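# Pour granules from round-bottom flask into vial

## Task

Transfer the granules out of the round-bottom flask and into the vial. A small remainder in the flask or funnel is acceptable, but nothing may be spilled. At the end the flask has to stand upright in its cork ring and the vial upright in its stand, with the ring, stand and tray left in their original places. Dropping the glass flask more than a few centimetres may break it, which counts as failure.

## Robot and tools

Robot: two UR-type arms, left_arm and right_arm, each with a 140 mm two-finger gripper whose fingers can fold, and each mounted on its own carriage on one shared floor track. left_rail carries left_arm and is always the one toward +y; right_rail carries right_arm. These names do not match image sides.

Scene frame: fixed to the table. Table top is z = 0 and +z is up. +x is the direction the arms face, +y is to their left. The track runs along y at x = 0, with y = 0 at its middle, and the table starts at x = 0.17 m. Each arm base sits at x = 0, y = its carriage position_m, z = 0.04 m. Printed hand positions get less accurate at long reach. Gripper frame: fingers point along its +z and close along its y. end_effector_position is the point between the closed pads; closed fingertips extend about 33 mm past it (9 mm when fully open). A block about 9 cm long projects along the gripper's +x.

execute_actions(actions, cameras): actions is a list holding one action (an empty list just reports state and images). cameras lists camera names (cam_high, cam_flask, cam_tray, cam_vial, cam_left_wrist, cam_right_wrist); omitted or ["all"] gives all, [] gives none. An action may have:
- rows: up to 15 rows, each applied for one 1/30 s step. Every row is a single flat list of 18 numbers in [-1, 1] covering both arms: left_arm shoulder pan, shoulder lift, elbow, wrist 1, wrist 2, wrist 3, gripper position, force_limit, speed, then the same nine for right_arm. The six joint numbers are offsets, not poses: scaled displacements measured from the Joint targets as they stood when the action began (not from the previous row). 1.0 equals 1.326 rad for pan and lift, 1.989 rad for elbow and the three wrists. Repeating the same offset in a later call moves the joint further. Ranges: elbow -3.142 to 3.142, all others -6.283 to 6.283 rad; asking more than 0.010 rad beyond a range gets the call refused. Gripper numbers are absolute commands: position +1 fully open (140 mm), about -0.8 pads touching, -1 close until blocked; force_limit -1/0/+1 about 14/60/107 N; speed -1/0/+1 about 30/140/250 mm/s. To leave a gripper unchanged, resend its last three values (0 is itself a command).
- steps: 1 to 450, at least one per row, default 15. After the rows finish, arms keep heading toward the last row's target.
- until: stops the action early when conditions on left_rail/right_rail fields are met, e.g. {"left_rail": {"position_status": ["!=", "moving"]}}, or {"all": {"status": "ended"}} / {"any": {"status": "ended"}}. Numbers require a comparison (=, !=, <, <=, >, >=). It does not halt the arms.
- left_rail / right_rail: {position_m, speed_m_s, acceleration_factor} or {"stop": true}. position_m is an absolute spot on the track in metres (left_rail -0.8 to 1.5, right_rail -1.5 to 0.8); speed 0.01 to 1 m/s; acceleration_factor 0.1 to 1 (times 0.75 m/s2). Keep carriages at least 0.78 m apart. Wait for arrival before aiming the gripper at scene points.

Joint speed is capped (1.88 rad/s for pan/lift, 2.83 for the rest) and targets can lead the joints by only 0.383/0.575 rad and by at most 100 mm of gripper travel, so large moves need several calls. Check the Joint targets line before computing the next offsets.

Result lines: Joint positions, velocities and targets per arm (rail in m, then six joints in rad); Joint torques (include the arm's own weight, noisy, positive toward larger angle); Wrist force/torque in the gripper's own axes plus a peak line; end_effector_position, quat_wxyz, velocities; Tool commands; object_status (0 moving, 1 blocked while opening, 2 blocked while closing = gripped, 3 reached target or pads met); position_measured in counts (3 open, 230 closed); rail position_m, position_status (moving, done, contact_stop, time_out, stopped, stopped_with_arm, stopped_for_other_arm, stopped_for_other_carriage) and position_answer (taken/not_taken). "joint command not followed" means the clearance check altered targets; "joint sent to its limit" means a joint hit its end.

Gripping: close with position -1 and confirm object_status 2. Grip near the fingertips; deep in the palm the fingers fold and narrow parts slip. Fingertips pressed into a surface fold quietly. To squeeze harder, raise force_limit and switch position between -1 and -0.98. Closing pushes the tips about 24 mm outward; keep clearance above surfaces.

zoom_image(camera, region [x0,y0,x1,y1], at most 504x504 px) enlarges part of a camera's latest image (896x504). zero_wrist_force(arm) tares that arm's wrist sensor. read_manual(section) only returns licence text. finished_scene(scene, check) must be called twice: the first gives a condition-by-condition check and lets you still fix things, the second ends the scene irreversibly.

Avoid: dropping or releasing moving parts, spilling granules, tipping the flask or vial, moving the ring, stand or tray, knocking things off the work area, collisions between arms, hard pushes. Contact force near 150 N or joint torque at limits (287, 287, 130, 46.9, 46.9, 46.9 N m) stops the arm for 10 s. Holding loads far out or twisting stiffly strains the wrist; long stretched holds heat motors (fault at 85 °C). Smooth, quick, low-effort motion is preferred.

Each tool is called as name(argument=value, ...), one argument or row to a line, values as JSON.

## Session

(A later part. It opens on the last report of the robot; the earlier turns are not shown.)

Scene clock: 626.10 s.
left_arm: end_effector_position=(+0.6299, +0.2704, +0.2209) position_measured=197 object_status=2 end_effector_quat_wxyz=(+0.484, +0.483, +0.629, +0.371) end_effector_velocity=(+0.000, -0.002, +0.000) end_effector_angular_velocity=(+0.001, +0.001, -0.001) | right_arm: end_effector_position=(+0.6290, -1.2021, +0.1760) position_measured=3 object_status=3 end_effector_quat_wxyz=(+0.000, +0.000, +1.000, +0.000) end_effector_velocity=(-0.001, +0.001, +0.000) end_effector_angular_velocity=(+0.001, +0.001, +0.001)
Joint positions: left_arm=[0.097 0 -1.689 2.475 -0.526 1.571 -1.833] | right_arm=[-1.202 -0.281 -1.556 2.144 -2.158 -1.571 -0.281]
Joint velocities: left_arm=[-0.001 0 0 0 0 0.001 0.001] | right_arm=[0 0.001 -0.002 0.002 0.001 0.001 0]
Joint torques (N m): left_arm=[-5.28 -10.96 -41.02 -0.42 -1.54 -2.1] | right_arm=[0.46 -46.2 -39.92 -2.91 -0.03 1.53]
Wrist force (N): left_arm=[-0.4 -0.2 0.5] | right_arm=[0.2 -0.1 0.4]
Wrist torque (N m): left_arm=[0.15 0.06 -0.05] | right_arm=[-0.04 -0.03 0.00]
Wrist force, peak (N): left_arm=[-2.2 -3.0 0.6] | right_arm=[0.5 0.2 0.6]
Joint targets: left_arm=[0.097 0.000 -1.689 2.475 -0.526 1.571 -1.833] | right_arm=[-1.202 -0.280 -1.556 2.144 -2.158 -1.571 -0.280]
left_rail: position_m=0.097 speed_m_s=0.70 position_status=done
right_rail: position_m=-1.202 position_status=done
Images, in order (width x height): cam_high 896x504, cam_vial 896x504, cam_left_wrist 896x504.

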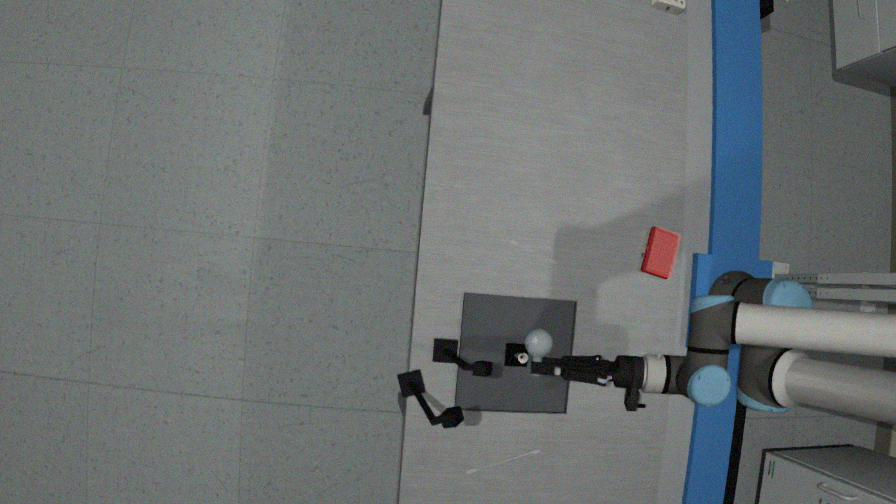

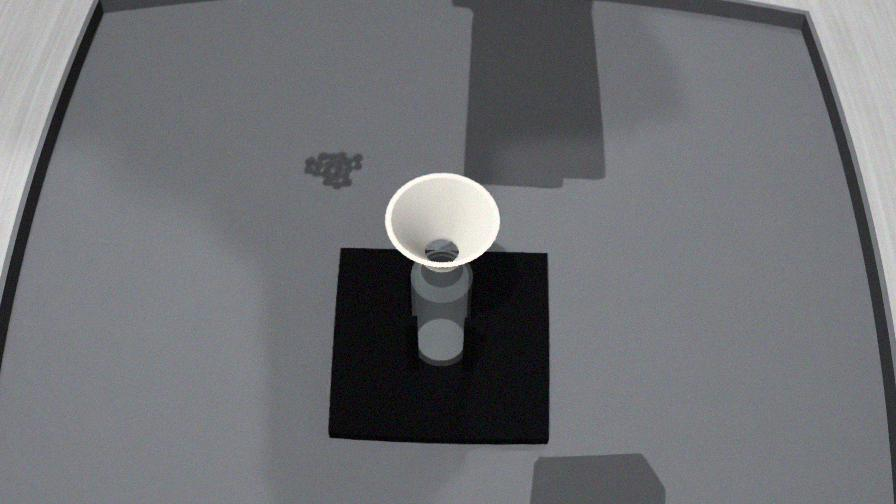

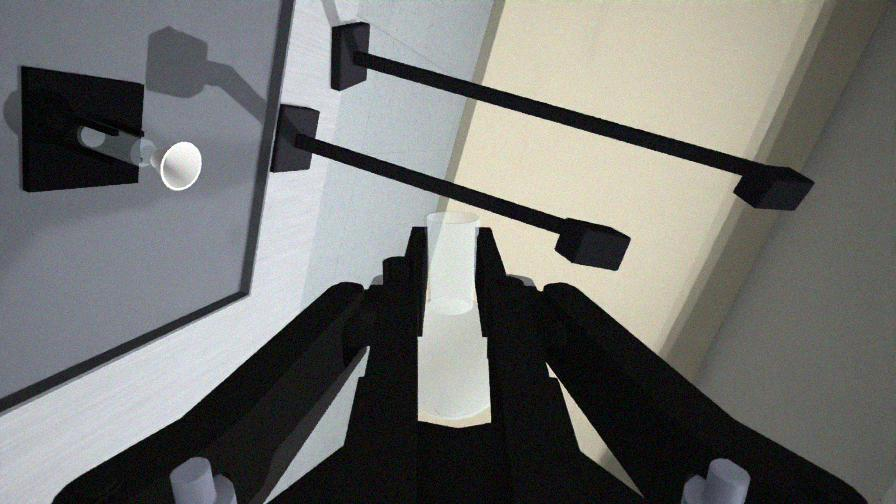

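zoom_image(
  camera="cam_left_wrist",
  region=[120, 100, 260, 240],
)

Scaled by 3.600 from the camera's 896x504 image, which has a finer 1280x720 frame.

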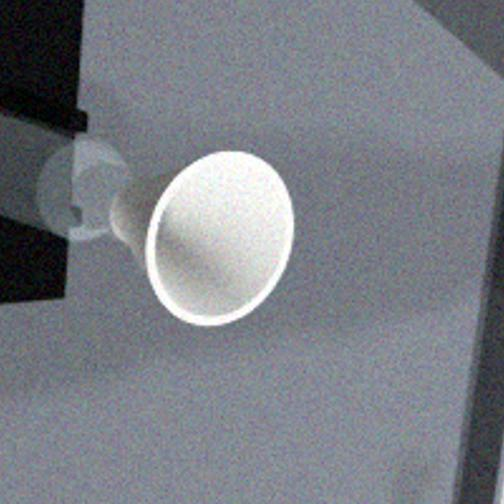

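execute_actions(
  actions=[
    {"left_rail": {"position_m": 0.0822, "speed_m_s": 0.05, "acceleration_factor": 0.4}, "rows": [[0,0.00053,0.00014,-0.0005,0,-0.0004,-1,-0.3,-0.85,0,0,0,0,0,0,1,1,1],[0,0.0038,0.00099,-0.00353,0,-0.00286,-1,-0.3,-0.85,0,0,0,0,0,0,1,1,1],[0,0.01146,0.00299,-0.01063,0,-0.00864,-1,-0.3,-0.85,0,0,0,0,0,0,1,1,1],[0,0.02413,0.00629,-0.02238,0,-0.01818,-1,-0.3,-0.85,0,0,0,0,0,0,1,1,1],[0,0.04155,0.01084,-0.03854,0,-0.03131,-1,-0.3,-0.85,0,0,0,0,0,0,1,1,1],[0,0.06283,0.01639,-0.05827,0,-0.04735,-1,-0.3,-0.85,0,0,0,0,0,0,1,1,1],[0,0.08664,0.0226,-0.08036,0,-0.06529,-1,-0.3,-0.85,0,0,0,0,0,0,1,1,1],[0,0.1113,0.02903,-0.10324,0,-0.08388,-1,-0.3,-0.85,0,0,0,0,0,0,1,1,1],[0,0.13512,0.03524,-0.12532,0,-0.10183,-1,-0.3,-0.85,0,0,0,0,0,0,1,1,1],[0,0.15639,0.0408,-0.14506,0,-0.11786,-1,-0.3,-0.85,0,0,0,0,0,0,1,1,1],[0,0.17381,0.04534,-0.16121,0,-0.13099,-1,-0.3,-0.85,0,0,0,0,0,0,1,1,1],[0,0.18648,0.04864,-0.17296,0,-0.14054,-1,-0.3,-0.85,0,0,0,0,0,0,1,1,1],[0,0.19414,0.05064,-0.18007,0,-0.14631,-1,-0.3,-0.85,0,0,0,0,0,0,1,1,1],[0,0.19741,0.05149,-0.1831,0,-0.14877,-1,-0.3,-0.85,0,0,0,0,0,0,1,1,1],[0,0.19794,0.05163,-0.1836,0,-0.14917,-1,-0.3,-0.85,0,0,0,0,0,0,1,1,1]], "steps": 20},
  ],
  cameras=["cam_left_wrist", "cam_vial"],
)

Scene clock: 738.97 s.
left_arm: end_effector_position=(+0.6191, +0.2559, +0.1014) position_measured=197 object_status=2 end_effector_quat_wxyz=(+0.533, +0.385, +0.693, +0.295) end_effector_velocity=(+0.000, +0.000, -0.001) end_effector_angular_velocity=(-0.006, +0.000, +0.001) | right_arm: end_effector_position=(+0.6290, -1.2021, +0.1760) position_measured=3 object_status=3 end_effector_quat_wxyz=(+0.000, +0.000, +1.000, +0.000) end_effector_velocity=(+0.000, +0.000, +0.000) end_effector_angular_velocity=(+0.001, -0.001, +0.000)
Joint positions: left_arm=[0.082 0 -1.426 2.578 -0.891 1.571 -2.129] | right_arm=[-1.202 -0.281 -1.556 2.144 -2.158 -1.571 -0.28]
Joint velocities: left_arm=[0 0 0.002 0.001 -0.003 0.001 -0.006] | right_arm=[0 0 -0.001 0.001 0 0.001 0]
Joint torques (N m): left_arm=[-8.17 -23.89 -7.41 -3.01 -1.8 -2.84] | right_arm=[0.23 -45.77 -40.15 -3.59 -0.15 1.92]
Wrist force (N): left_arm=[0.0 -0.2 0.0] | right_arm=[0.2 0.3 0.0]
Wrist torque (N m): left_arm=[0.12 -0.04 -0.02] | right_arm=[0.06 -0.03 0.01]
Wrist force, peak (N): left_arm=[1.5 -2.3 0.8] | right_arm=[0.7 0.4 0.2]
Joint targets: left_arm=[0.082 0.000 -1.426 2.578 -0.891 1.571 -2.129] | right_arm=[-1.202 -0.280 -1.556 2.144 -2.158 -1.571 -0.280]
left_rail: position_m=0.082 speed_m_s=0.05 position_status=done
right_rail: position_m=-1.202 position_status=done
Images, in order (width x height): cam_vial 896x504, cam_left_wrist 896x504.

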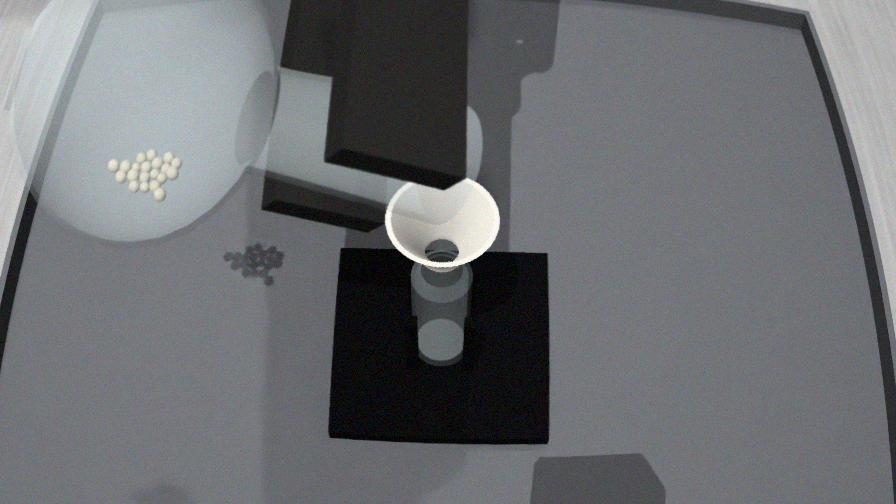

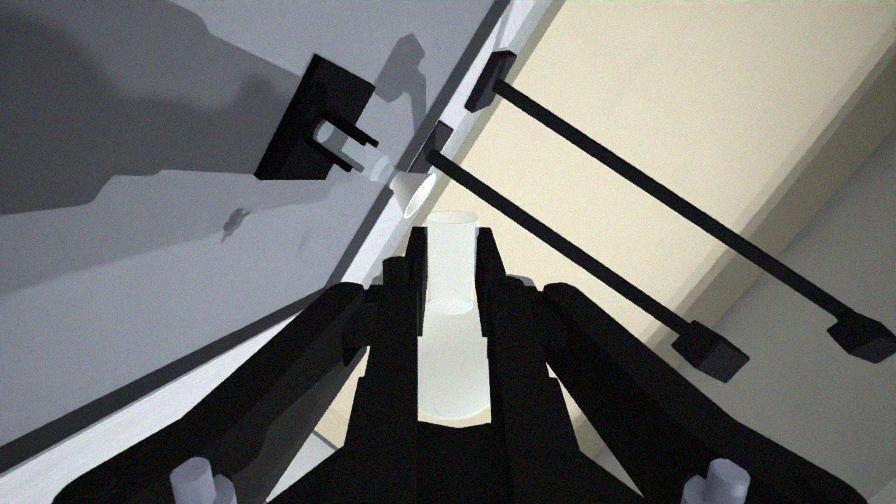

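zoom_image(
  camera="cam_left_wrist",
  region=[360, 140, 500, 280],
)

zoom_image(
  camera="cam_vial",
  region=[240, 60, 560, 300],
)

Scaled by 3.600 from the camera's 896x504 image, which has a finer 1280x720 frame.

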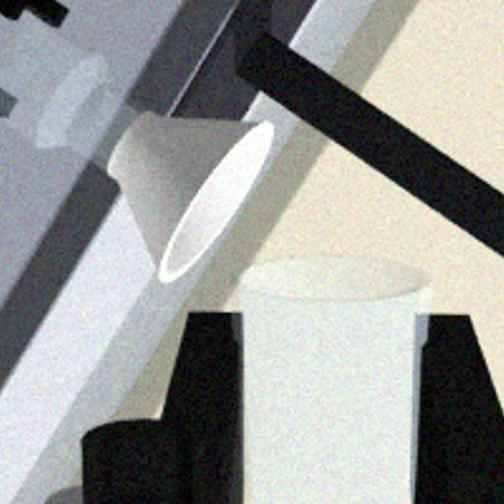

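Scaled by 1.575 from the camera's 896x504 image, which has a finer 1280x720 frame.

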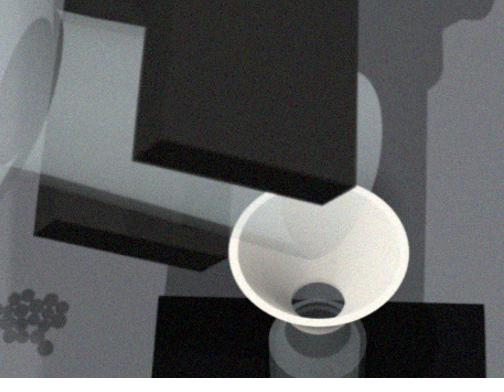

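execute_actions(
  actions=[
    {"left_rail": {"position_m": 0.0923, "speed_m_s": 0.03, "acceleration_factor": 0.3}, "rows": [[0,0,0,0,0,-0.00062,-1,-0.3,-0.85,0,0,0,0,0,0,1,1,1],[0,0,0,0,0,-0.00438,-1,-0.3,-0.85,0,0,0,0,0,0,1,1,1],[0,0,0,0,0,-0.01321,-1,-0.3,-0.85,0,0,0,0,0,0,1,1,1],[0,0,0,0,0,-0.02781,-1,-0.3,-0.85,0,0,0,0,0,0,1,1,1],[0,0,0,0,0,-0.04789,-1,-0.3,-0.85,0,0,0,0,0,0,1,1,1],[0,0,0,0,0,-0.07241,-1,-0.3,-0.85,0,0,0,0,0,0,1,1,1],[0,0,0,0,0,-0.09986,-1,-0.3,-0.85,0,0,0,0,0,0,1,1,1],[0,0,0,0,0,-0.12829,-1,-0.3,-0.85,0,0,0,0,0,0,1,1,1],[0,0,0,0,0,-0.15573,-1,-0.3,-0.85,0,0,0,0,0,0,1,1,1],[0,0,0,0,0,-0.18026,-1,-0.3,-0.85,0,0,0,0,0,0,1,1,1],[0,0,0,0,0,-0.20034,-1,-0.3,-0.85,0,0,0,0,0,0,1,1,1],[0,0,0,0,0,-0.21494,-1,-0.3,-0.85,0,0,0,0,0,0,1,1,1],[0,0,0,0,0,-0.22377,-1,-0.3,-0.85,0,0,0,0,0,0,1,1,1],[0,0,0,0,0,-0.22753,-1,-0.3,-0.85,0,0,0,0,0,0,1,1,1],[0,0,0,0,0,-0.22815,-1,-0.3,-0.85,0,0,0,0,0,0,1,1,1]], "steps": 18},
  ],
  cameras=["cam_left_wrist", "cam_vial"],
)

Scene clock: 817.40 s.
left_arm: end_effector_position=(+0.6191, +0.2660, +0.1013) position_measured=197 object_status=2 end_effector_quat_wxyz=(+0.586, +0.219, +0.762, +0.168) end_effector_velocity=(+0.000, -0.001, +0.000) end_effector_angular_velocity=(-0.004, -0.001, +0.000) | right_arm: end_effector_position=(+0.6290, -1.2021, +0.1760) position_measured=3 object_status=3 end_effector_quat_wxyz=(+0.000, +0.000, +1.000, +0.000) end_effector_velocity=(+0.000, -0.001, +0.000) end_effector_angular_velocity=(+0.000, +0.000, -0.001)
Joint positions: left_arm=[0.092 0 -1.426 2.578 -0.891 1.571 -2.583] | right_arm=[-1.202 -0.281 -1.556 2.144 -2.158 -1.571 -0.281]
Joint velocities: left_arm=[0 -0.001 0 0 -0.001 0.001 -0.004] | right_arm=[0 -0.001 0 0 0.001 0 0]
Joint torques (N m): left_arm=[-4.91 -21.26 -20.41 -2.07 -1.7 -2.15] | right_arm=[1.46 -46.01 -39.72 -3.19 -0.38 2.53]
Wrist force (N): left_arm=[0.1 -0.7 -0.2] | right_arm=[0.4 0.5 0.2]
Wrist torque (N m): left_arm=[-0.08 -0.11 -0.06] | right_arm=[0.11 -0.09 0.01]
Wrist force, peak (N): left_arm=[-1.1 -0.8 -0.1] | right_arm=[0.2 0.2 0.7]
Joint targets: left_arm=[0.092 0.000 -1.426 2.578 -0.891 1.571 -2.583] | right_arm=[-1.202 -0.280 -1.556 2.144 -2.158 -1.571 -0.280]
left_rail: position_m=0.092 speed_m_s=0.03 position_status=done
right_rail: position_m=-1.202 position_status=done
Images, in order (width x height): cam_vial 896x504, cam_left_wrist 896x504.

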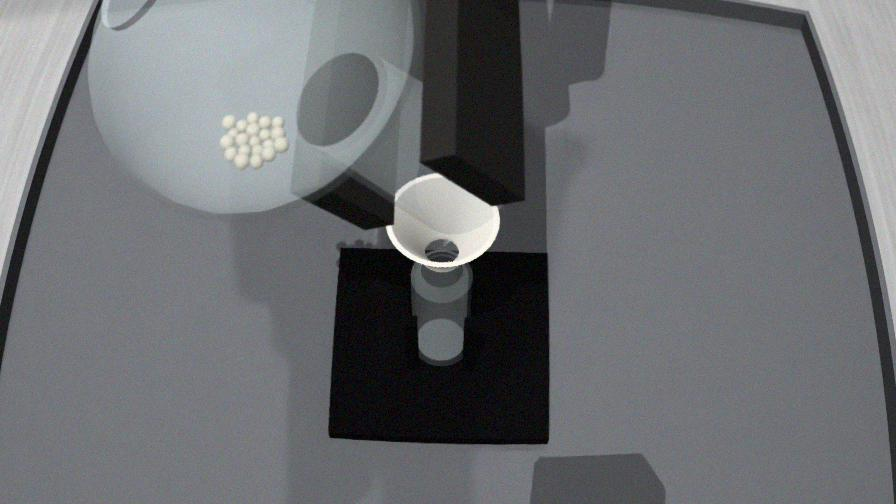

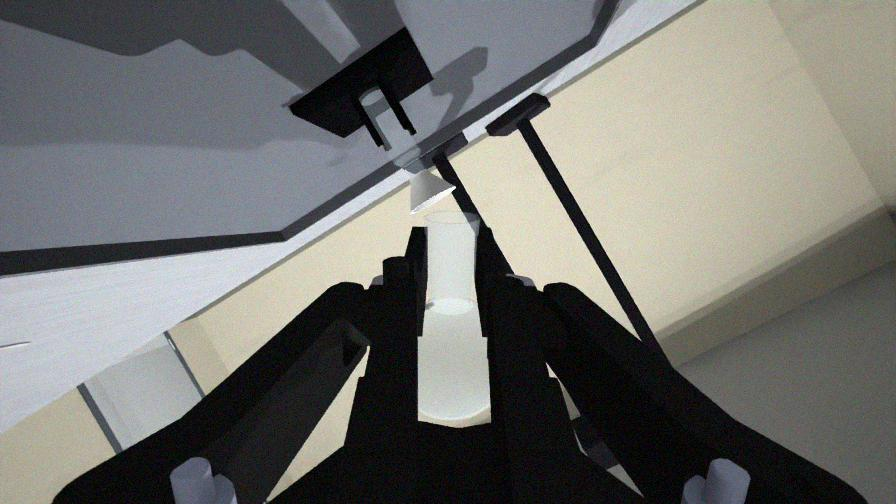

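zoom_image(
  camera="cam_vial",
  region=[280, 80, 560, 290],
)

zoom_image(
  camera="cam_left_wrist",
  region=[360, 140, 500, 280],
)

Scaled by 1.800 from the camera's 896x504 image, which has a finer 1280x720 frame.

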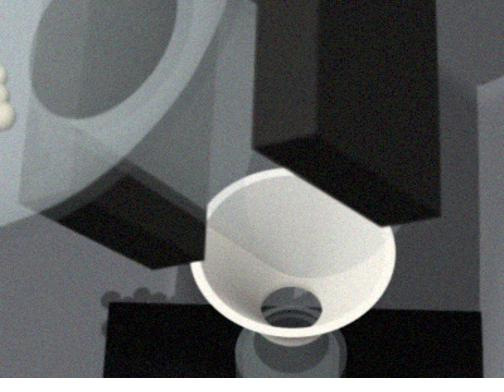

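Scaled by 3.600 from the camera's 896x504 image, which has a finer 1280x720 frame.

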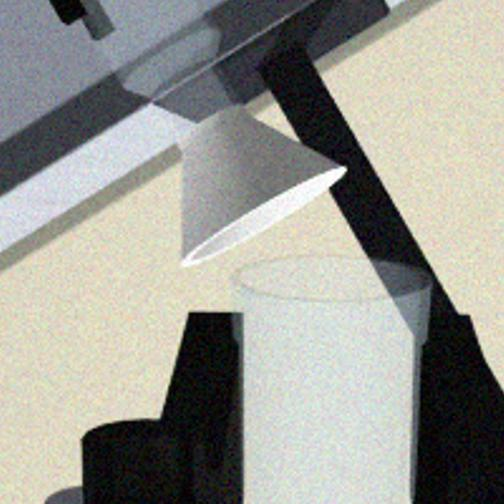

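execute_actions(
  actions=[
    {"left_rail": {"position_m": 0.0949, "speed_m_s": 0.02, "acceleration_factor": 0.2}, "rows": [[0,0,0,0,0,-0.00017,-1,-0.3,-0.85,0,0,0,0,0,0,1,1,1],[0,0,0,0,0,-0.00118,-1,-0.3,-0.85,0,0,0,0,0,0,1,1,1],[0,0,0,0,0,-0.00356,-1,-0.3,-0.85,0,0,0,0,0,0,1,1,1],[0,0,0,0,0,-0.00749,-1,-0.3,-0.85,0,0,0,0,0,0,1,1,1],[0,0,0,0,0,-0.01289,-1,-0.3,-0.85,0,0,0,0,0,0,1,1,1],[0,0,0,0,0,-0.0195,-1,-0.3,-0.85,0,0,0,0,0,0,1,1,1],[0,0,0,0,0,-0.02689,-1,-0.3,-0.85,0,0,0,0,0,0,1,1,1],[0,0,0,0,0,-0.03454,-1,-0.3,-0.85,0,0,0,0,0,0,1,1,1],[0,0,0,0,0,-0.04193,-1,-0.3,-0.85,0,0,0,0,0,0,1,1,1],[0,0,0,0,0,-0.04853,-1,-0.3,-0.85,0,0,0,0,0,0,1,1,1],[0,0,0,0,0,-0.05394,-1,-0.3,-0.85,0,0,0,0,0,0,1,1,1],[0,0,0,0,0,-0.05787,-1,-0.3,-0.85,0,0,0,0,0,0,1,1,1],[0,0,0,0,0,-0.06024,-1,-0.3,-0.85,0,0,0,0,0,0,1,1,1],[0,0,0,0,0,-0.06126,-1,-0.3,-0.85,0,0,0,0,0,0,1,1,1],[0,0,0,0,0,-0.06142,-1,-0.3,-0.85,0,0,0,0,0,0,1,1,1]], "steps": 16},
  ],
  cameras=["cam_vial"],
)

Scene clock: 853.87 s.
left_arm: end_effector_position=(+0.6191, +0.2687, +0.1013) position_measured=197 object_status=2 end_effector_quat_wxyz=(+0.595, +0.172, +0.774, +0.132) end_effector_velocity=(+0.000, +0.000, +0.000) end_effector_angular_velocity=(-0.003, -0.001, +0.001) | right_arm: end_effector_position=(+0.6290, -1.2021, +0.1760) position_measured=3 object_status=3 end_effector_quat_wxyz=(+0.000, +0.000, +1.000, +0.000) end_effector_velocity=(-0.001, +0.001, -0.002) end_effector_angular_velocity=(+0.002, +0.002, +0.000)
Joint positions: left_arm=[0.095 0 -1.426 2.578 -0.891 1.571 -2.705] | right_arm=[-1.202 -0.281 -1.556 2.144 -2.158 -1.571 -0.281]
Joint velocities: left_arm=[0 0 0 -0.001 0 0 -0.003] | right_arm=[0 0 0.001 0.001 0 0.001 0]
Joint torques (N m): left_arm=[-2.17 -22.76 -27.24 -0.94 -1.83 -2.44] | right_arm=[3.35 -42.79 -39.37 -3.24 -0.37 2.14]
Wrist force (N): left_arm=[0.3 0.1 -0.2] | right_arm=[0.1 -0.3 0.3]
Wrist torque (N m): left_arm=[0.09 -0.18 -0.06] | right_arm=[-0.07 -0.03 0.01]
Wrist force, peak (N): left_arm=[0.7 0.1 -0.4] | right_arm=[0.7 0.3 0.0]
Joint targets: left_arm=[0.095 0.000 -1.426 2.578 -0.891 1.571 -2.705] | right_arm=[-1.202 -0.280 -1.556 2.144 -2.158 -1.571 -0.280]
left_rail: position_m=0.095 speed_m_s=0.02 position_status=done
right_rail: position_m=-1.202 position_status=done
Images, in order (width x height): cam_vial 896x504.

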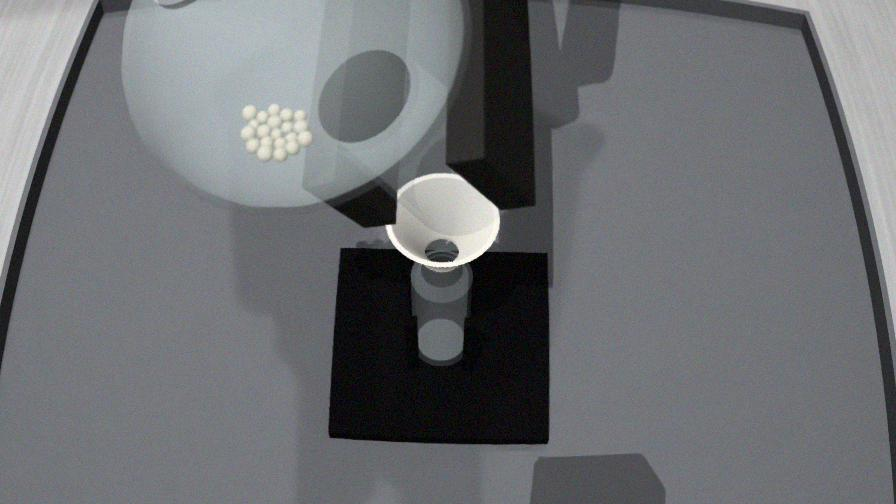

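zoom_image(
  camera="cam_vial",
  region=[300, 80, 580, 290],
)

Scaled by 1.800 from the camera's 896x504 image, which has a finer 1280x720 frame.

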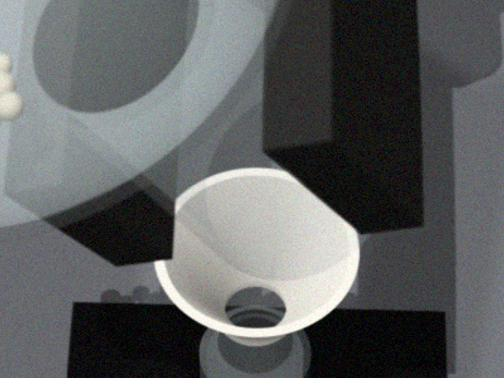

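execute_actions(
  actions=[
    {"left_rail": {"position_m": 0.0961, "speed_m_s": 0.02, "acceleration_factor": 0.2}, "rows": [[0,0,0,0,0,-0.00009,-1,-0.3,-0.85,0,0,0,0,0,0,1,1,1],[0,0,0,0,0,-0.00067,-1,-0.3,-0.85,0,0,0,0,0,0,1,1,1],[0,0,0,0,0,-0.00203,-1,-0.3,-0.85,0,0,0,0,0,0,1,1,1],[0,0,0,0,0,-0.00428,-1,-0.3,-0.85,0,0,0,0,0,0,1,1,1],[0,0,0,0,0,-0.00737,-1,-0.3,-0.85,0,0,0,0,0,0,1,1,1],[0,0,0,0,0,-0.01114,-1,-0.3,-0.85,0,0,0,0,0,0,1,1,1],[0,0,0,0,0,-0.01536,-1,-0.3,-0.85,0,0,0,0,0,0,1,1,1],[0,0,0,0,0,-0.01974,-1,-0.3,-0.85,0,0,0,0,0,0,1,1,1],[0,0,0,0,0,-0.02396,-1,-0.3,-0.85,0,0,0,0,0,0,1,1,1],[0,0,0,0,0,-0.02773,-1,-0.3,-0.85,0,0,0,0,0,0,1,1,1],[0,0,0,0,0,-0.03082,-1,-0.3,-0.85,0,0,0,0,0,0,1,1,1],[0,0,0,0,0,-0.03307,-1,-0.3,-0.85,0,0,0,0,0,0,1,1,1],[0,0,0,0,0,-0.03443,-1,-0.3,-0.85,0,0,0,0,0,0,1,1,1],[0,0,0,0,0,-0.03501,-1,-0.3,-0.85,0,0,0,0,0,0,1,1,1],[0,0,0,0,0,-0.0351,-1,-0.3,-0.85,0,0,0,0,0,0,1,1,1]], "steps": 18},
  ],
  cameras=["cam_vial"],
)

Scene clock: 874.47 s.
left_arm: end_effector_position=(+0.6191, +0.2698, +0.1013) position_measured=197 object_status=2 end_effector_quat_wxyz=(+0.599, +0.145, +0.780, +0.111) end_effector_velocity=(+0.001, +0.000, +0.000) end_effector_angular_velocity=(-0.001, +0.000, +0.002) | right_arm: end_effector_position=(+0.6290, -1.2021, +0.1760) position_measured=3 object_status=3 end_effector_quat_wxyz=(+0.000, +0.000, +1.000, +0.000) end_effector_velocity=(+0.000, +0.000, +0.000) end_effector_angular_velocity=(+0.000, -0.001, +0.000)
Joint positions: left_arm=[0.096 0 -1.426 2.578 -0.891 1.571 -2.775] | right_arm=[-1.202 -0.281 -1.556 2.144 -2.158 -1.571 -0.281]
Joint velocities: left_arm=[0 -0.001 0 -0.001 0 -0.002 -0.002] | right_arm=[0 0 0 0 0 0.001 0]
Joint torques (N m): left_arm=[8.26 -26.21 -23.87 -0.83 -1.51 -3.14] | right_arm=[3.02 -46.12 -39.26 -3.31 -0.64 2.85]
Wrist force (N): left_arm=[0.3 -0.1 -0.4] | right_arm=[0.3 0.1 0.1]
Wrist torque (N m): left_arm=[0.01 -0.18 -0.09] | right_arm=[0.01 -0.06 0.01]
Wrist force, peak (N): left_arm=[0.2 -0.9 -0.7] | right_arm=[0.6 -0.1 0.5]
Joint targets: left_arm=[0.096 0.000 -1.426 2.578 -0.891 1.571 -2.775] | right_arm=[-1.202 -0.280 -1.556 2.144 -2.158 -1.571 -0.280]
left_rail: position_m=0.096 speed_m_s=0.02 position_status=done
right_rail: position_m=-1.202 position_status=done
Images, in order (width x height): cam_vial 896x504.

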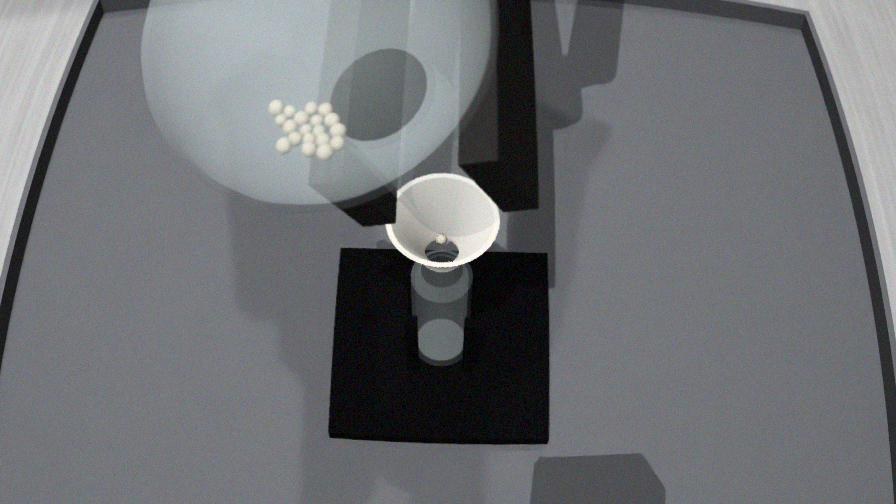

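execute_actions(
  actions=[
    {"left_rail": {"position_m": 0.0972, "speed_m_s": 0.02, "acceleration_factor": 0.2}, "rows": [[0,0,0,0,0,-0.00007,-1,-0.3,-0.85,0,0,0,0,0,0,1,1,1],[0,0,0,0,0,-0.00051,-1,-0.3,-0.85,0,0,0,0,0,0,1,1,1],[0,0,0,0,0,-0.00152,-1,-0.3,-0.85,0,0,0,0,0,0,1,1,1],[0,0,0,0,0,-0.00321,-1,-0.3,-0.85,0,0,0,0,0,0,1,1,1],[0,0,0,0,0,-0.00553,-1,-0.3,-0.85,0,0,0,0,0,0,1,1,1],[0,0,0,0,0,-0.00836,-1,-0.3,-0.85,0,0,0,0,0,0,1,1,1],[0,0,0,0,0,-0.01152,-1,-0.3,-0.85,0,0,0,0,0,0,1,1,1],[0,0,0,0,0,-0.0148,-1,-0.3,-0.85,0,0,0,0,0,0,1,1,1],[0,0,0,0,0,-0.01797,-1,-0.3,-0.85,0,0,0,0,0,0,1,1,1],[0,0,0,0,0,-0.0208,-1,-0.3,-0.85,0,0,0,0,0,0,1,1,1],[0,0,0,0,0,-0.02312,-1,-0.3,-0.85,0,0,0,0,0,0,1,1,1],[0,0,0,0,0,-0.0248,-1,-0.3,-0.85,0,0,0,0,0,0,1,1,1],[0,0,0,0,0,-0.02582,-1,-0.3,-0.85,0,0,0,0,0,0,1,1,1],[0,0,0,0,0,-0.02625,-1,-0.3,-0.85,0,0,0,0,0,0,1,1,1],[0,0,0,0,0,-0.02633,-1,-0.3,-0.85,0,0,0,0,0,0,1,1,1]], "steps": 18},
  ],
  cameras=["cam_vial"],
)

Scene clock: 883.90 s.
left_arm: end_effector_position=(+0.6191, +0.2709, +0.1013) position_measured=197 object_status=2 end_effector_quat_wxyz=(+0.602, +0.125, +0.783, +0.095) end_effector_velocity=(+0.000, +0.000, +0.000) end_effector_angular_velocity=(-0.006, -0.001, +0.001) | right_arm: end_effector_position=(+0.6290, -1.2021, +0.1760) position_measured=3 object_status=3 end_effector_quat_wxyz=(+0.000, +0.000, +1.000, +0.000) end_effector_velocity=(+0.000, +0.001, -0.001) end_effector_angular_velocity=(+0.001, +0.001, +0.001)
Joint positions: left_arm=[0.097 0 -1.426 2.578 -0.891 1.571 -2.827] | right_arm=[-1.202 -0.281 -1.556 2.144 -2.158 -1.571 -0.28]
Joint velocities: left_arm=[0 0 0 0 -0.001 0 -0.006] | right_arm=[0 0.001 0.001 0 0 0.001 0]
Joint torques (N m): left_arm=[6.71 -29.1 -21.55 -1.03 -1.75 -2.15] | right_arm=[2.29 -44.73 -39.33 -3.15 -0.36 2.82]
Wrist force (N): left_arm=[0.2 -0.3 -0.6] | right_arm=[0.4 0.2 0.0]
Wrist torque (N m): left_arm=[-0.04 -0.17 -0.06] | right_arm=[0.04 -0.08 0.00]
Wrist force, peak (N): left_arm=[0.7 0.0 -0.7] | right_arm=[0.8 0.1 0.1]
Joint targets: left_arm=[0.097 0.000 -1.426 2.578 -0.891 1.571 -2.827] | right_arm=[-1.202 -0.280 -1.556 2.144 -2.158 -1.571 -0.280]
left_rail: position_m=0.097 speed_m_s=0.02 position_status=done
right_rail: position_m=-1.202 position_status=done
Images, in order (width x height): cam_vial 896x504.

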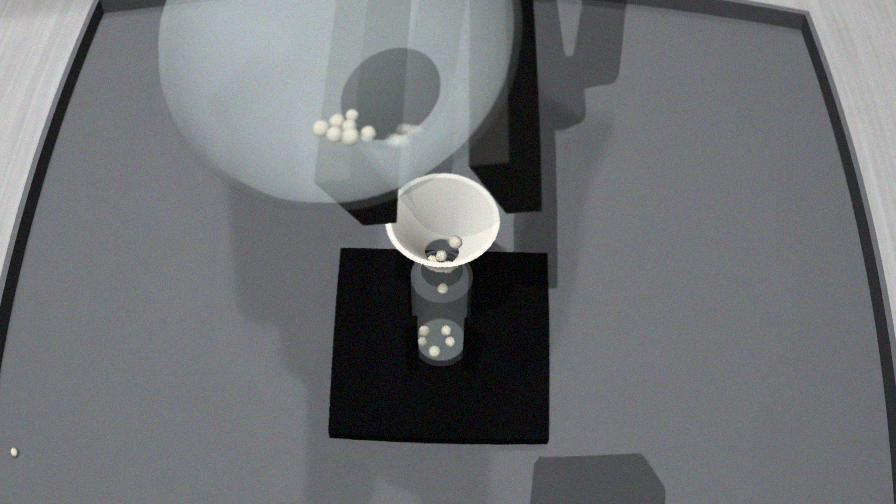

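execute_actions(
  actions=[],
  cameras=["cam_vial", "cam_tray", "cam_high"],
)

Scene clock: 888.90 s.
left_arm: end_effector_position=(+0.6191, +0.2709, +0.1013) position_measured=197 object_status=2 end_effector_quat_wxyz=(+0.602, +0.124, +0.783, +0.095) end_effector_velocity=(+0.000, +0.000, +0.000) end_effector_angular_velocity=(-0.001, +0.000, +0.001) | right_arm: end_effector_position=(+0.6290, -1.2021, +0.1760) position_measured=3 object_status=3 end_effector_quat_wxyz=(+0.000, +0.000, +1.000, +0.000) end_effector_velocity=(+0.000, +0.000, +0.001) end_effector_angular_velocity=(-0.001, -0.002, +0.001)
Joint positions: left_arm=[0.097 0 -1.426 2.578 -0.891 1.571 -2.827] | right_arm=[-1.202 -0.281 -1.556 2.144 -2.158 -1.571 -0.28]
Joint velocities: left_arm=[0 0 0 0 0 0 -0.001] | right_arm=[0 0.001 -0.002 0 0 0 0]
Joint torques (N m): left_arm=[8.3 -28.42 -21.15 -0.87 -1.62 -2.1] | right_arm=[1.27 -47.43 -38.83 -2.93 -0.58 3.16]
Wrist force (N): left_arm=[0.6 -0.2 -0.5] | right_arm=[0.0 0.1 0.2]
Wrist torque (N m): left_arm=[-0.01 -0.25 -0.07] | right_arm=[0.02 0.00 0.01]
Wrist force, peak (N): left_arm=[0.2 -0.6 -0.8] | right_arm=[0.5 0.4 0.5]
Joint targets: left_arm=[0.097 0.000 -1.426 2.578 -0.891 1.571 -2.827] | right_arm=[-1.202 -0.280 -1.556 2.144 -2.158 -1.571 -0.280]
Tool commands: left_gripper/position=-1.0 left_gripper/force_limit=-0.3 left_gripper/speed=-0.85 right_gripper/position=+1.0 right_gripper/force_limit=+1.0 right_gripper/speed=+1.0
left_rail: position_m=0.097 speed_m_s=0.02 position_status=done
right_rail: position_m=-1.202 position_status=done
Images, in order (width x height): cam_high 896x504, cam_tray 896x504, cam_vial 896x504.

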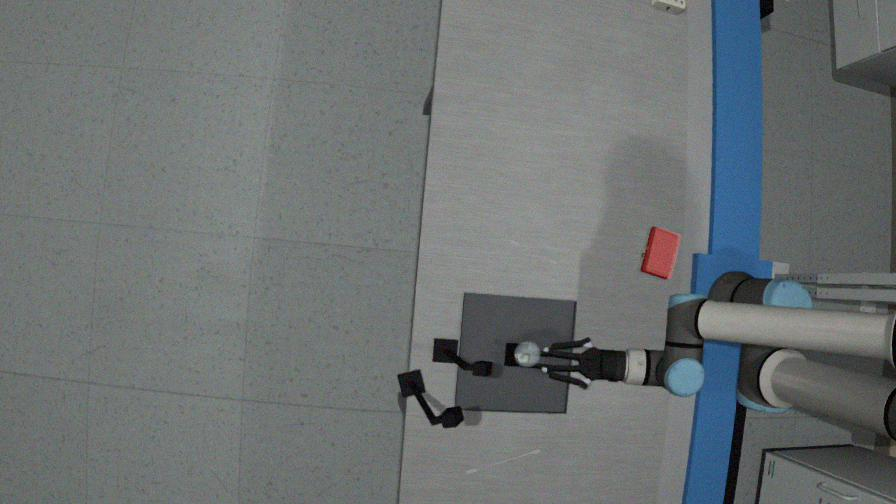

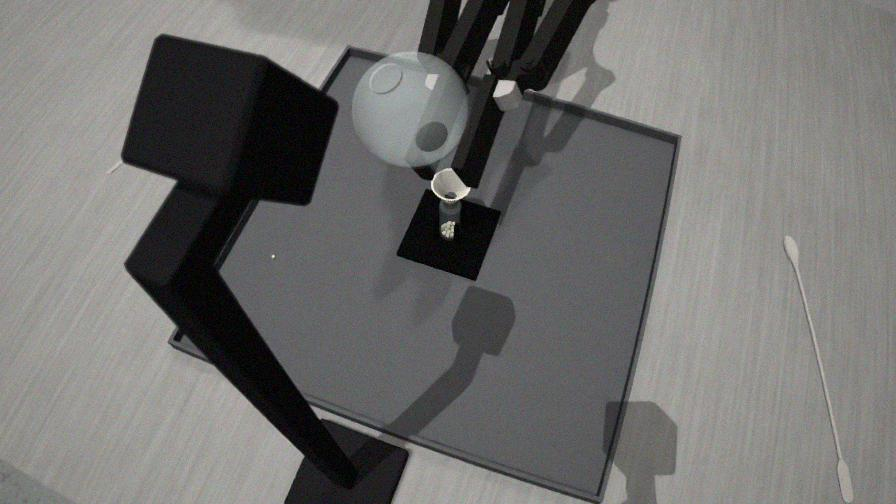

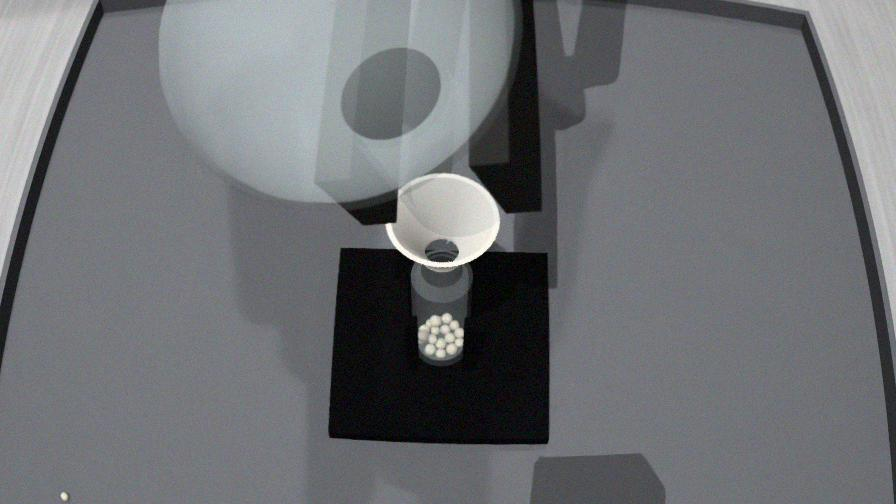

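zoom_image(
  camera="cam_vial",
  region=[380, 150, 520, 390],
)

zoom_image(
  camera="cam_tray",
  region=[180, 160, 520, 400],
)

Scaled by 2.100 from the camera's 896x504 image, which has a finer 1280x720 frame.

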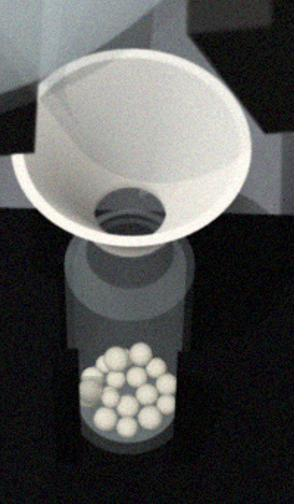

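Scaled by 1.482 from the camera's 896x504 image, which has a finer 1280x720 frame.

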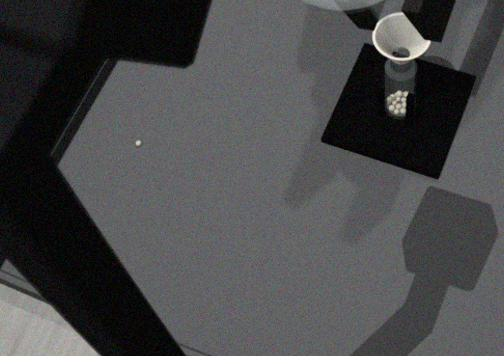

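execute_actions(
  actions=[],
  cameras=["cam_tray", "cam_vial"],
)

Scene clock: 941.93 s.
left_arm: end_effector_position=(+0.6191, +0.2709, +0.1013) position_measured=197 object_status=2 end_effector_quat_wxyz=(+0.602, +0.124, +0.783, +0.095) end_effector_velocity=(+0.000, +0.000, +0.000) end_effector_angular_velocity=(+0.000, +0.000, +0.000) | right_arm: end_effector_position=(+0.6290, -1.2021, +0.1760) position_measured=3 object_status=3 end_effector_quat_wxyz=(+0.000, +0.000, +1.000, +0.000) end_effector_velocity=(+0.000, -0.001, +0.001) end_effector_angular_velocity=(-0.003, -0.002, +0.000)
Joint positions: left_arm=[0.097 0 -1.426 2.578 -0.891 1.571 -2.827] | right_arm=[-1.202 -0.281 -1.556 2.144 -2.158 -1.571 -0.28]
Joint velocities: left_arm=[0 0.001 0 0 0 0.001 0.001] | right_arm=[0 0 -0.001 0 -0.001 -0.002 0]
Joint torques (N m): left_arm=[8.77 -29.2 -20.29 -1.01 -1.57 -1.97] | right_arm=[3.98 -46.09 -39.5 -3.16 -0.19 2.62]
Wrist force (N): left_arm=[0.0 -0.2 -0.5] | right_arm=[0.4 0.1 0.1]
Wrist torque (N m): left_arm=[-0.01 -0.11 -0.07] | right_arm=[0.04 -0.08 0.00]
Wrist force, peak (N): left_arm=[0.6 -0.7 -0.3] | right_arm=[0.7 0.2 0.4]
Joint targets: left_arm=[0.097 0.000 -1.426 2.578 -0.891 1.571 -2.827] | right_arm=[-1.202 -0.280 -1.556 2.144 -2.158 -1.571 -0.280]
Tool commands: left_gripper/position=-1.0 left_gripper/force_limit=-0.3 left_gripper/speed=-0.85 right_gripper/position=+1.0 right_gripper/force_limit=+1.0 right_gripper/speed=+1.0
left_rail: position_m=0.097 speed_m_s=0.02 position_status=done
right_rail: position_m=-1.202 position_status=done
Images, in order (width x height): cam_tray 896x504, cam_vial 896x504.

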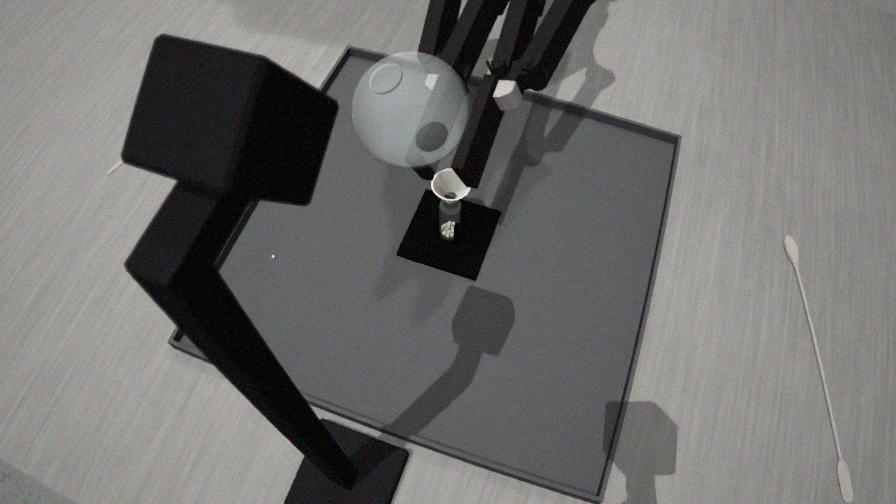

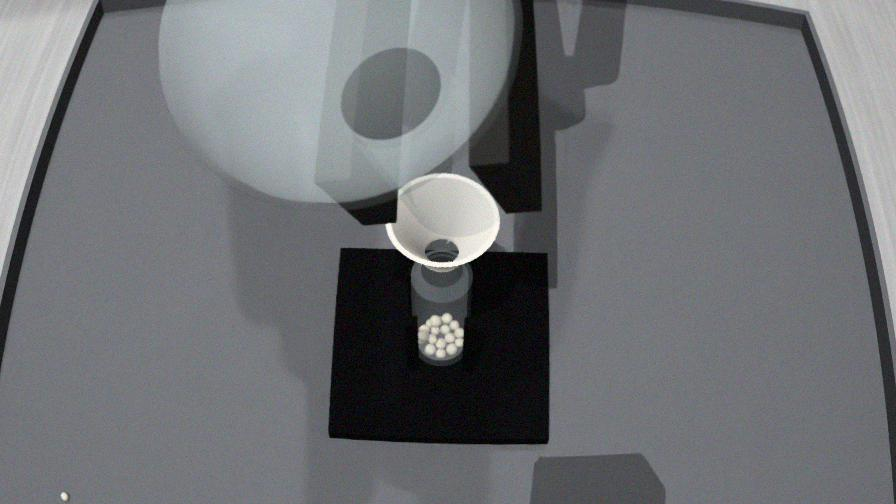

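zoom_image(
  camera="cam_high",
  region=[390, 280, 590, 440],
)

This scene's latest camera images include none from cam_high. They are from: cam_tray, cam_vial. cam_high's image comes with the result of a call that names it in "cameras".

execute_actions(
  actions=[
    {"rows": [[0,-0.00057,-0.00012,0.0005,0,0,-1,-0.3,-0.85,0,0,0,0,0,0,1,1,1],[0,-0.00407,-0.00082,0.00354,0,0,-1,-0.3,-0.85,0,0,0,0,0,0,1,1,1],[0,-0.01228,-0.00247,0.01069,0,0,-1,-0.3,-0.85,0,0,0,0,0,0,1,1,1],[0,-0.02585,-0.0052,0.0225,0,0,-1,-0.3,-0.85,0,0,0,0,0,0,1,1,1],[0,-0.04452,-0.00895,0.03874,0,0,-1,-0.3,-0.85,0,0,0,0,0,0,1,1,1],[0,-0.06731,-0.01354,0.05859,0,0,-1,-0.3,-0.85,0,0,0,0,0,0,1,1,1],[0,-0.09283,-0.01867,0.08079,0,0,-1,-0.3,-0.85,0,0,0,0,0,0,1,1,1],[0,-0.11925,-0.02398,0.10379,0,0,-1,-0.3,-0.85,0,0,0,0,0,0,1,1,1],[0,-0.14477,-0.02911,0.126,0,0.008,-1,-0.3,-0.85,0,0,0,0,0,0,1,1,1],[0,-0.16756,-0.0337,0.14584,0,0.03,-1,-0.3,-0.85,0,0,0,0,0,0,1,1,1],[0,-0.18623,-0.03745,0.16208,0,0.066,-1,-0.3,-0.85,0,0,0,0,0,0,1,1,1],[0,-0.1998,-0.04018,0.1739,0,0.108,-1,-0.3,-0.85,0,0,0,0,0,0,1,1,1],[0,-0.20801,-0.04183,0.18104,0,0.15,-1,-0.3,-0.85,0,0,0,0,0,0,1,1,1],[0,-0.21151,-0.04253,0.18409,0,0.182,-1,-0.3,-0.85,0,0,0,0,0,0,1,1,1],[0,-0.21208,-0.04265,0.18459,0,0.198,-1,-0.3,-0.85,0,0,0,0,0,0,1,1,1]], "steps": 20},
  ],
  cameras=["cam_tray", "cam_vial", "cam_left_wrist"],
)

Scene clock: 1096.27 s.
left_arm: end_effector_position=(+0.6186, +0.2709, +0.2194) position_measured=197 object_status=2 end_effector_quat_wxyz=(+0.571, +0.275, +0.744, +0.211) end_effector_velocity=(+0.000, +0.001, +0.001) end_effector_angular_velocity=(+0.004, +0.000, +0.000) | right_arm: end_effector_position=(+0.6290, -1.2021, +0.1760) position_measured=3 object_status=3 end_effector_quat_wxyz=(+0.000, +0.000, +1.000, +0.000) end_effector_velocity=(+0.000, -0.001, +0.000) end_effector_angular_velocity=(+0.000, +0.000, -0.002)
Joint positions: left_arm=[0.097 0 -1.707 2.493 -0.524 1.571 -2.434] | right_arm=[-1.202 -0.281 -1.556 2.144 -2.158 -1.571 -0.28]
Joint velocities: left_arm=[0 0 -0.001 -0.001 0.001 -0.001 0.004] | right_arm=[0 -0.002 0 0 0 0 0]
Joint torques (N m): left_arm=[7.96 -32.85 -43.33 -0.33 -1.71 2.51] | right_arm=[4.17 -43.67 -39.78 -3.11 -0.38 2.48]
Wrist force (N): left_arm=[0.4 -0.2 -0.1] | right_arm=[0.1 0.2 0.2]
Wrist torque (N m): left_arm=[0.03 -0.16 -0.09] | right_arm=[0.05 -0.01 0.01]
Wrist force, peak (N): left_arm=[3.1 -1.1 0.0] | right_arm=[0.6 -0.1 0.3]
Joint targets: left_arm=[0.097 0.000 -1.707 2.493 -0.524 1.571 -2.434] | right_arm=[-1.202 -0.280 -1.556 2.144 -2.158 -1.571 -0.280]
left_rail: position_m=0.097 speed_m_s=0.02 position_status=done
right_rail: position_m=-1.202 position_status=done
Images, in order (width x height): cam_tray 896x504, cam_vial 896x504, cam_left_wrist 896x504.

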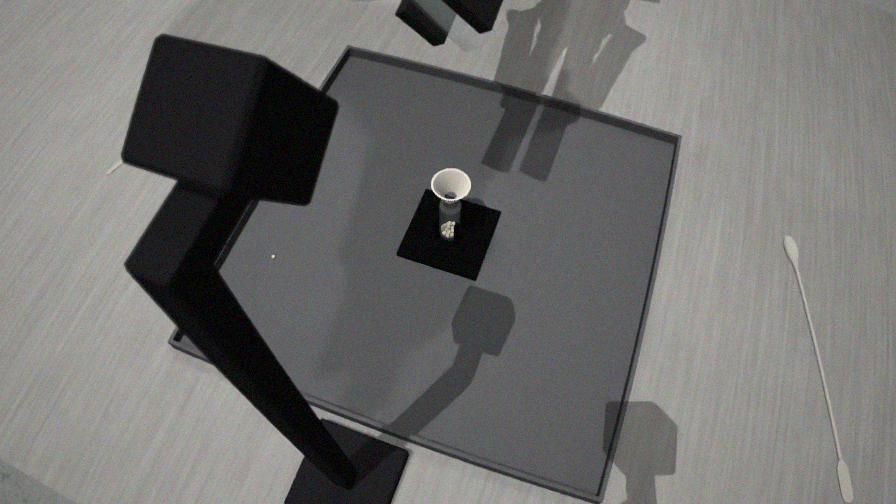

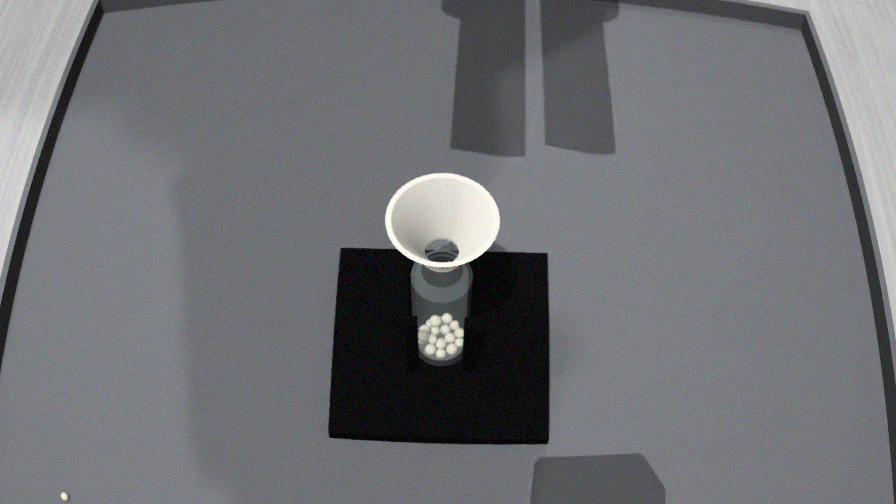

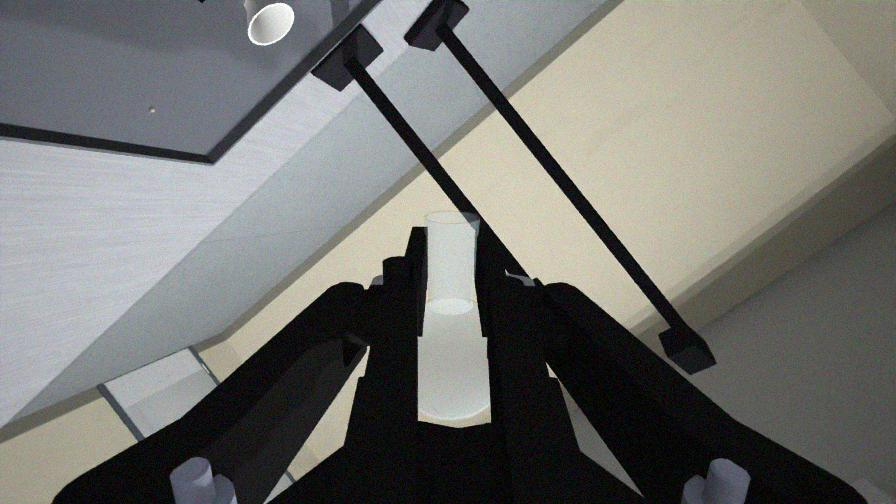

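zoom_image(
  camera="cam_left_wrist",
  region=[90, 0, 330, 180],
)

zoom_image(
  camera="cam_left_wrist",
  region=[390, 190, 520, 450],
)

Scaled by 2.100 from the camera's 896x504 image, which has a finer 1280x720 frame.

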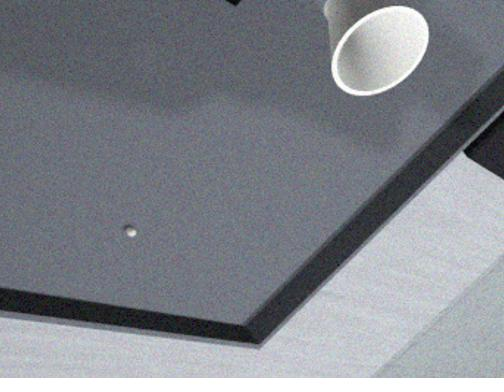

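Scaled by 1.938 from the camera's 896x504 image, which has a finer 1280x720 frame.

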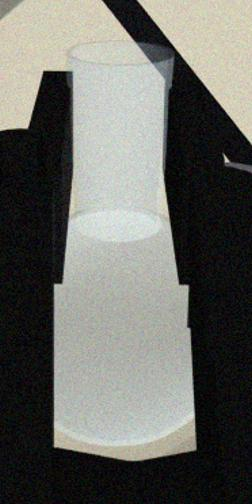

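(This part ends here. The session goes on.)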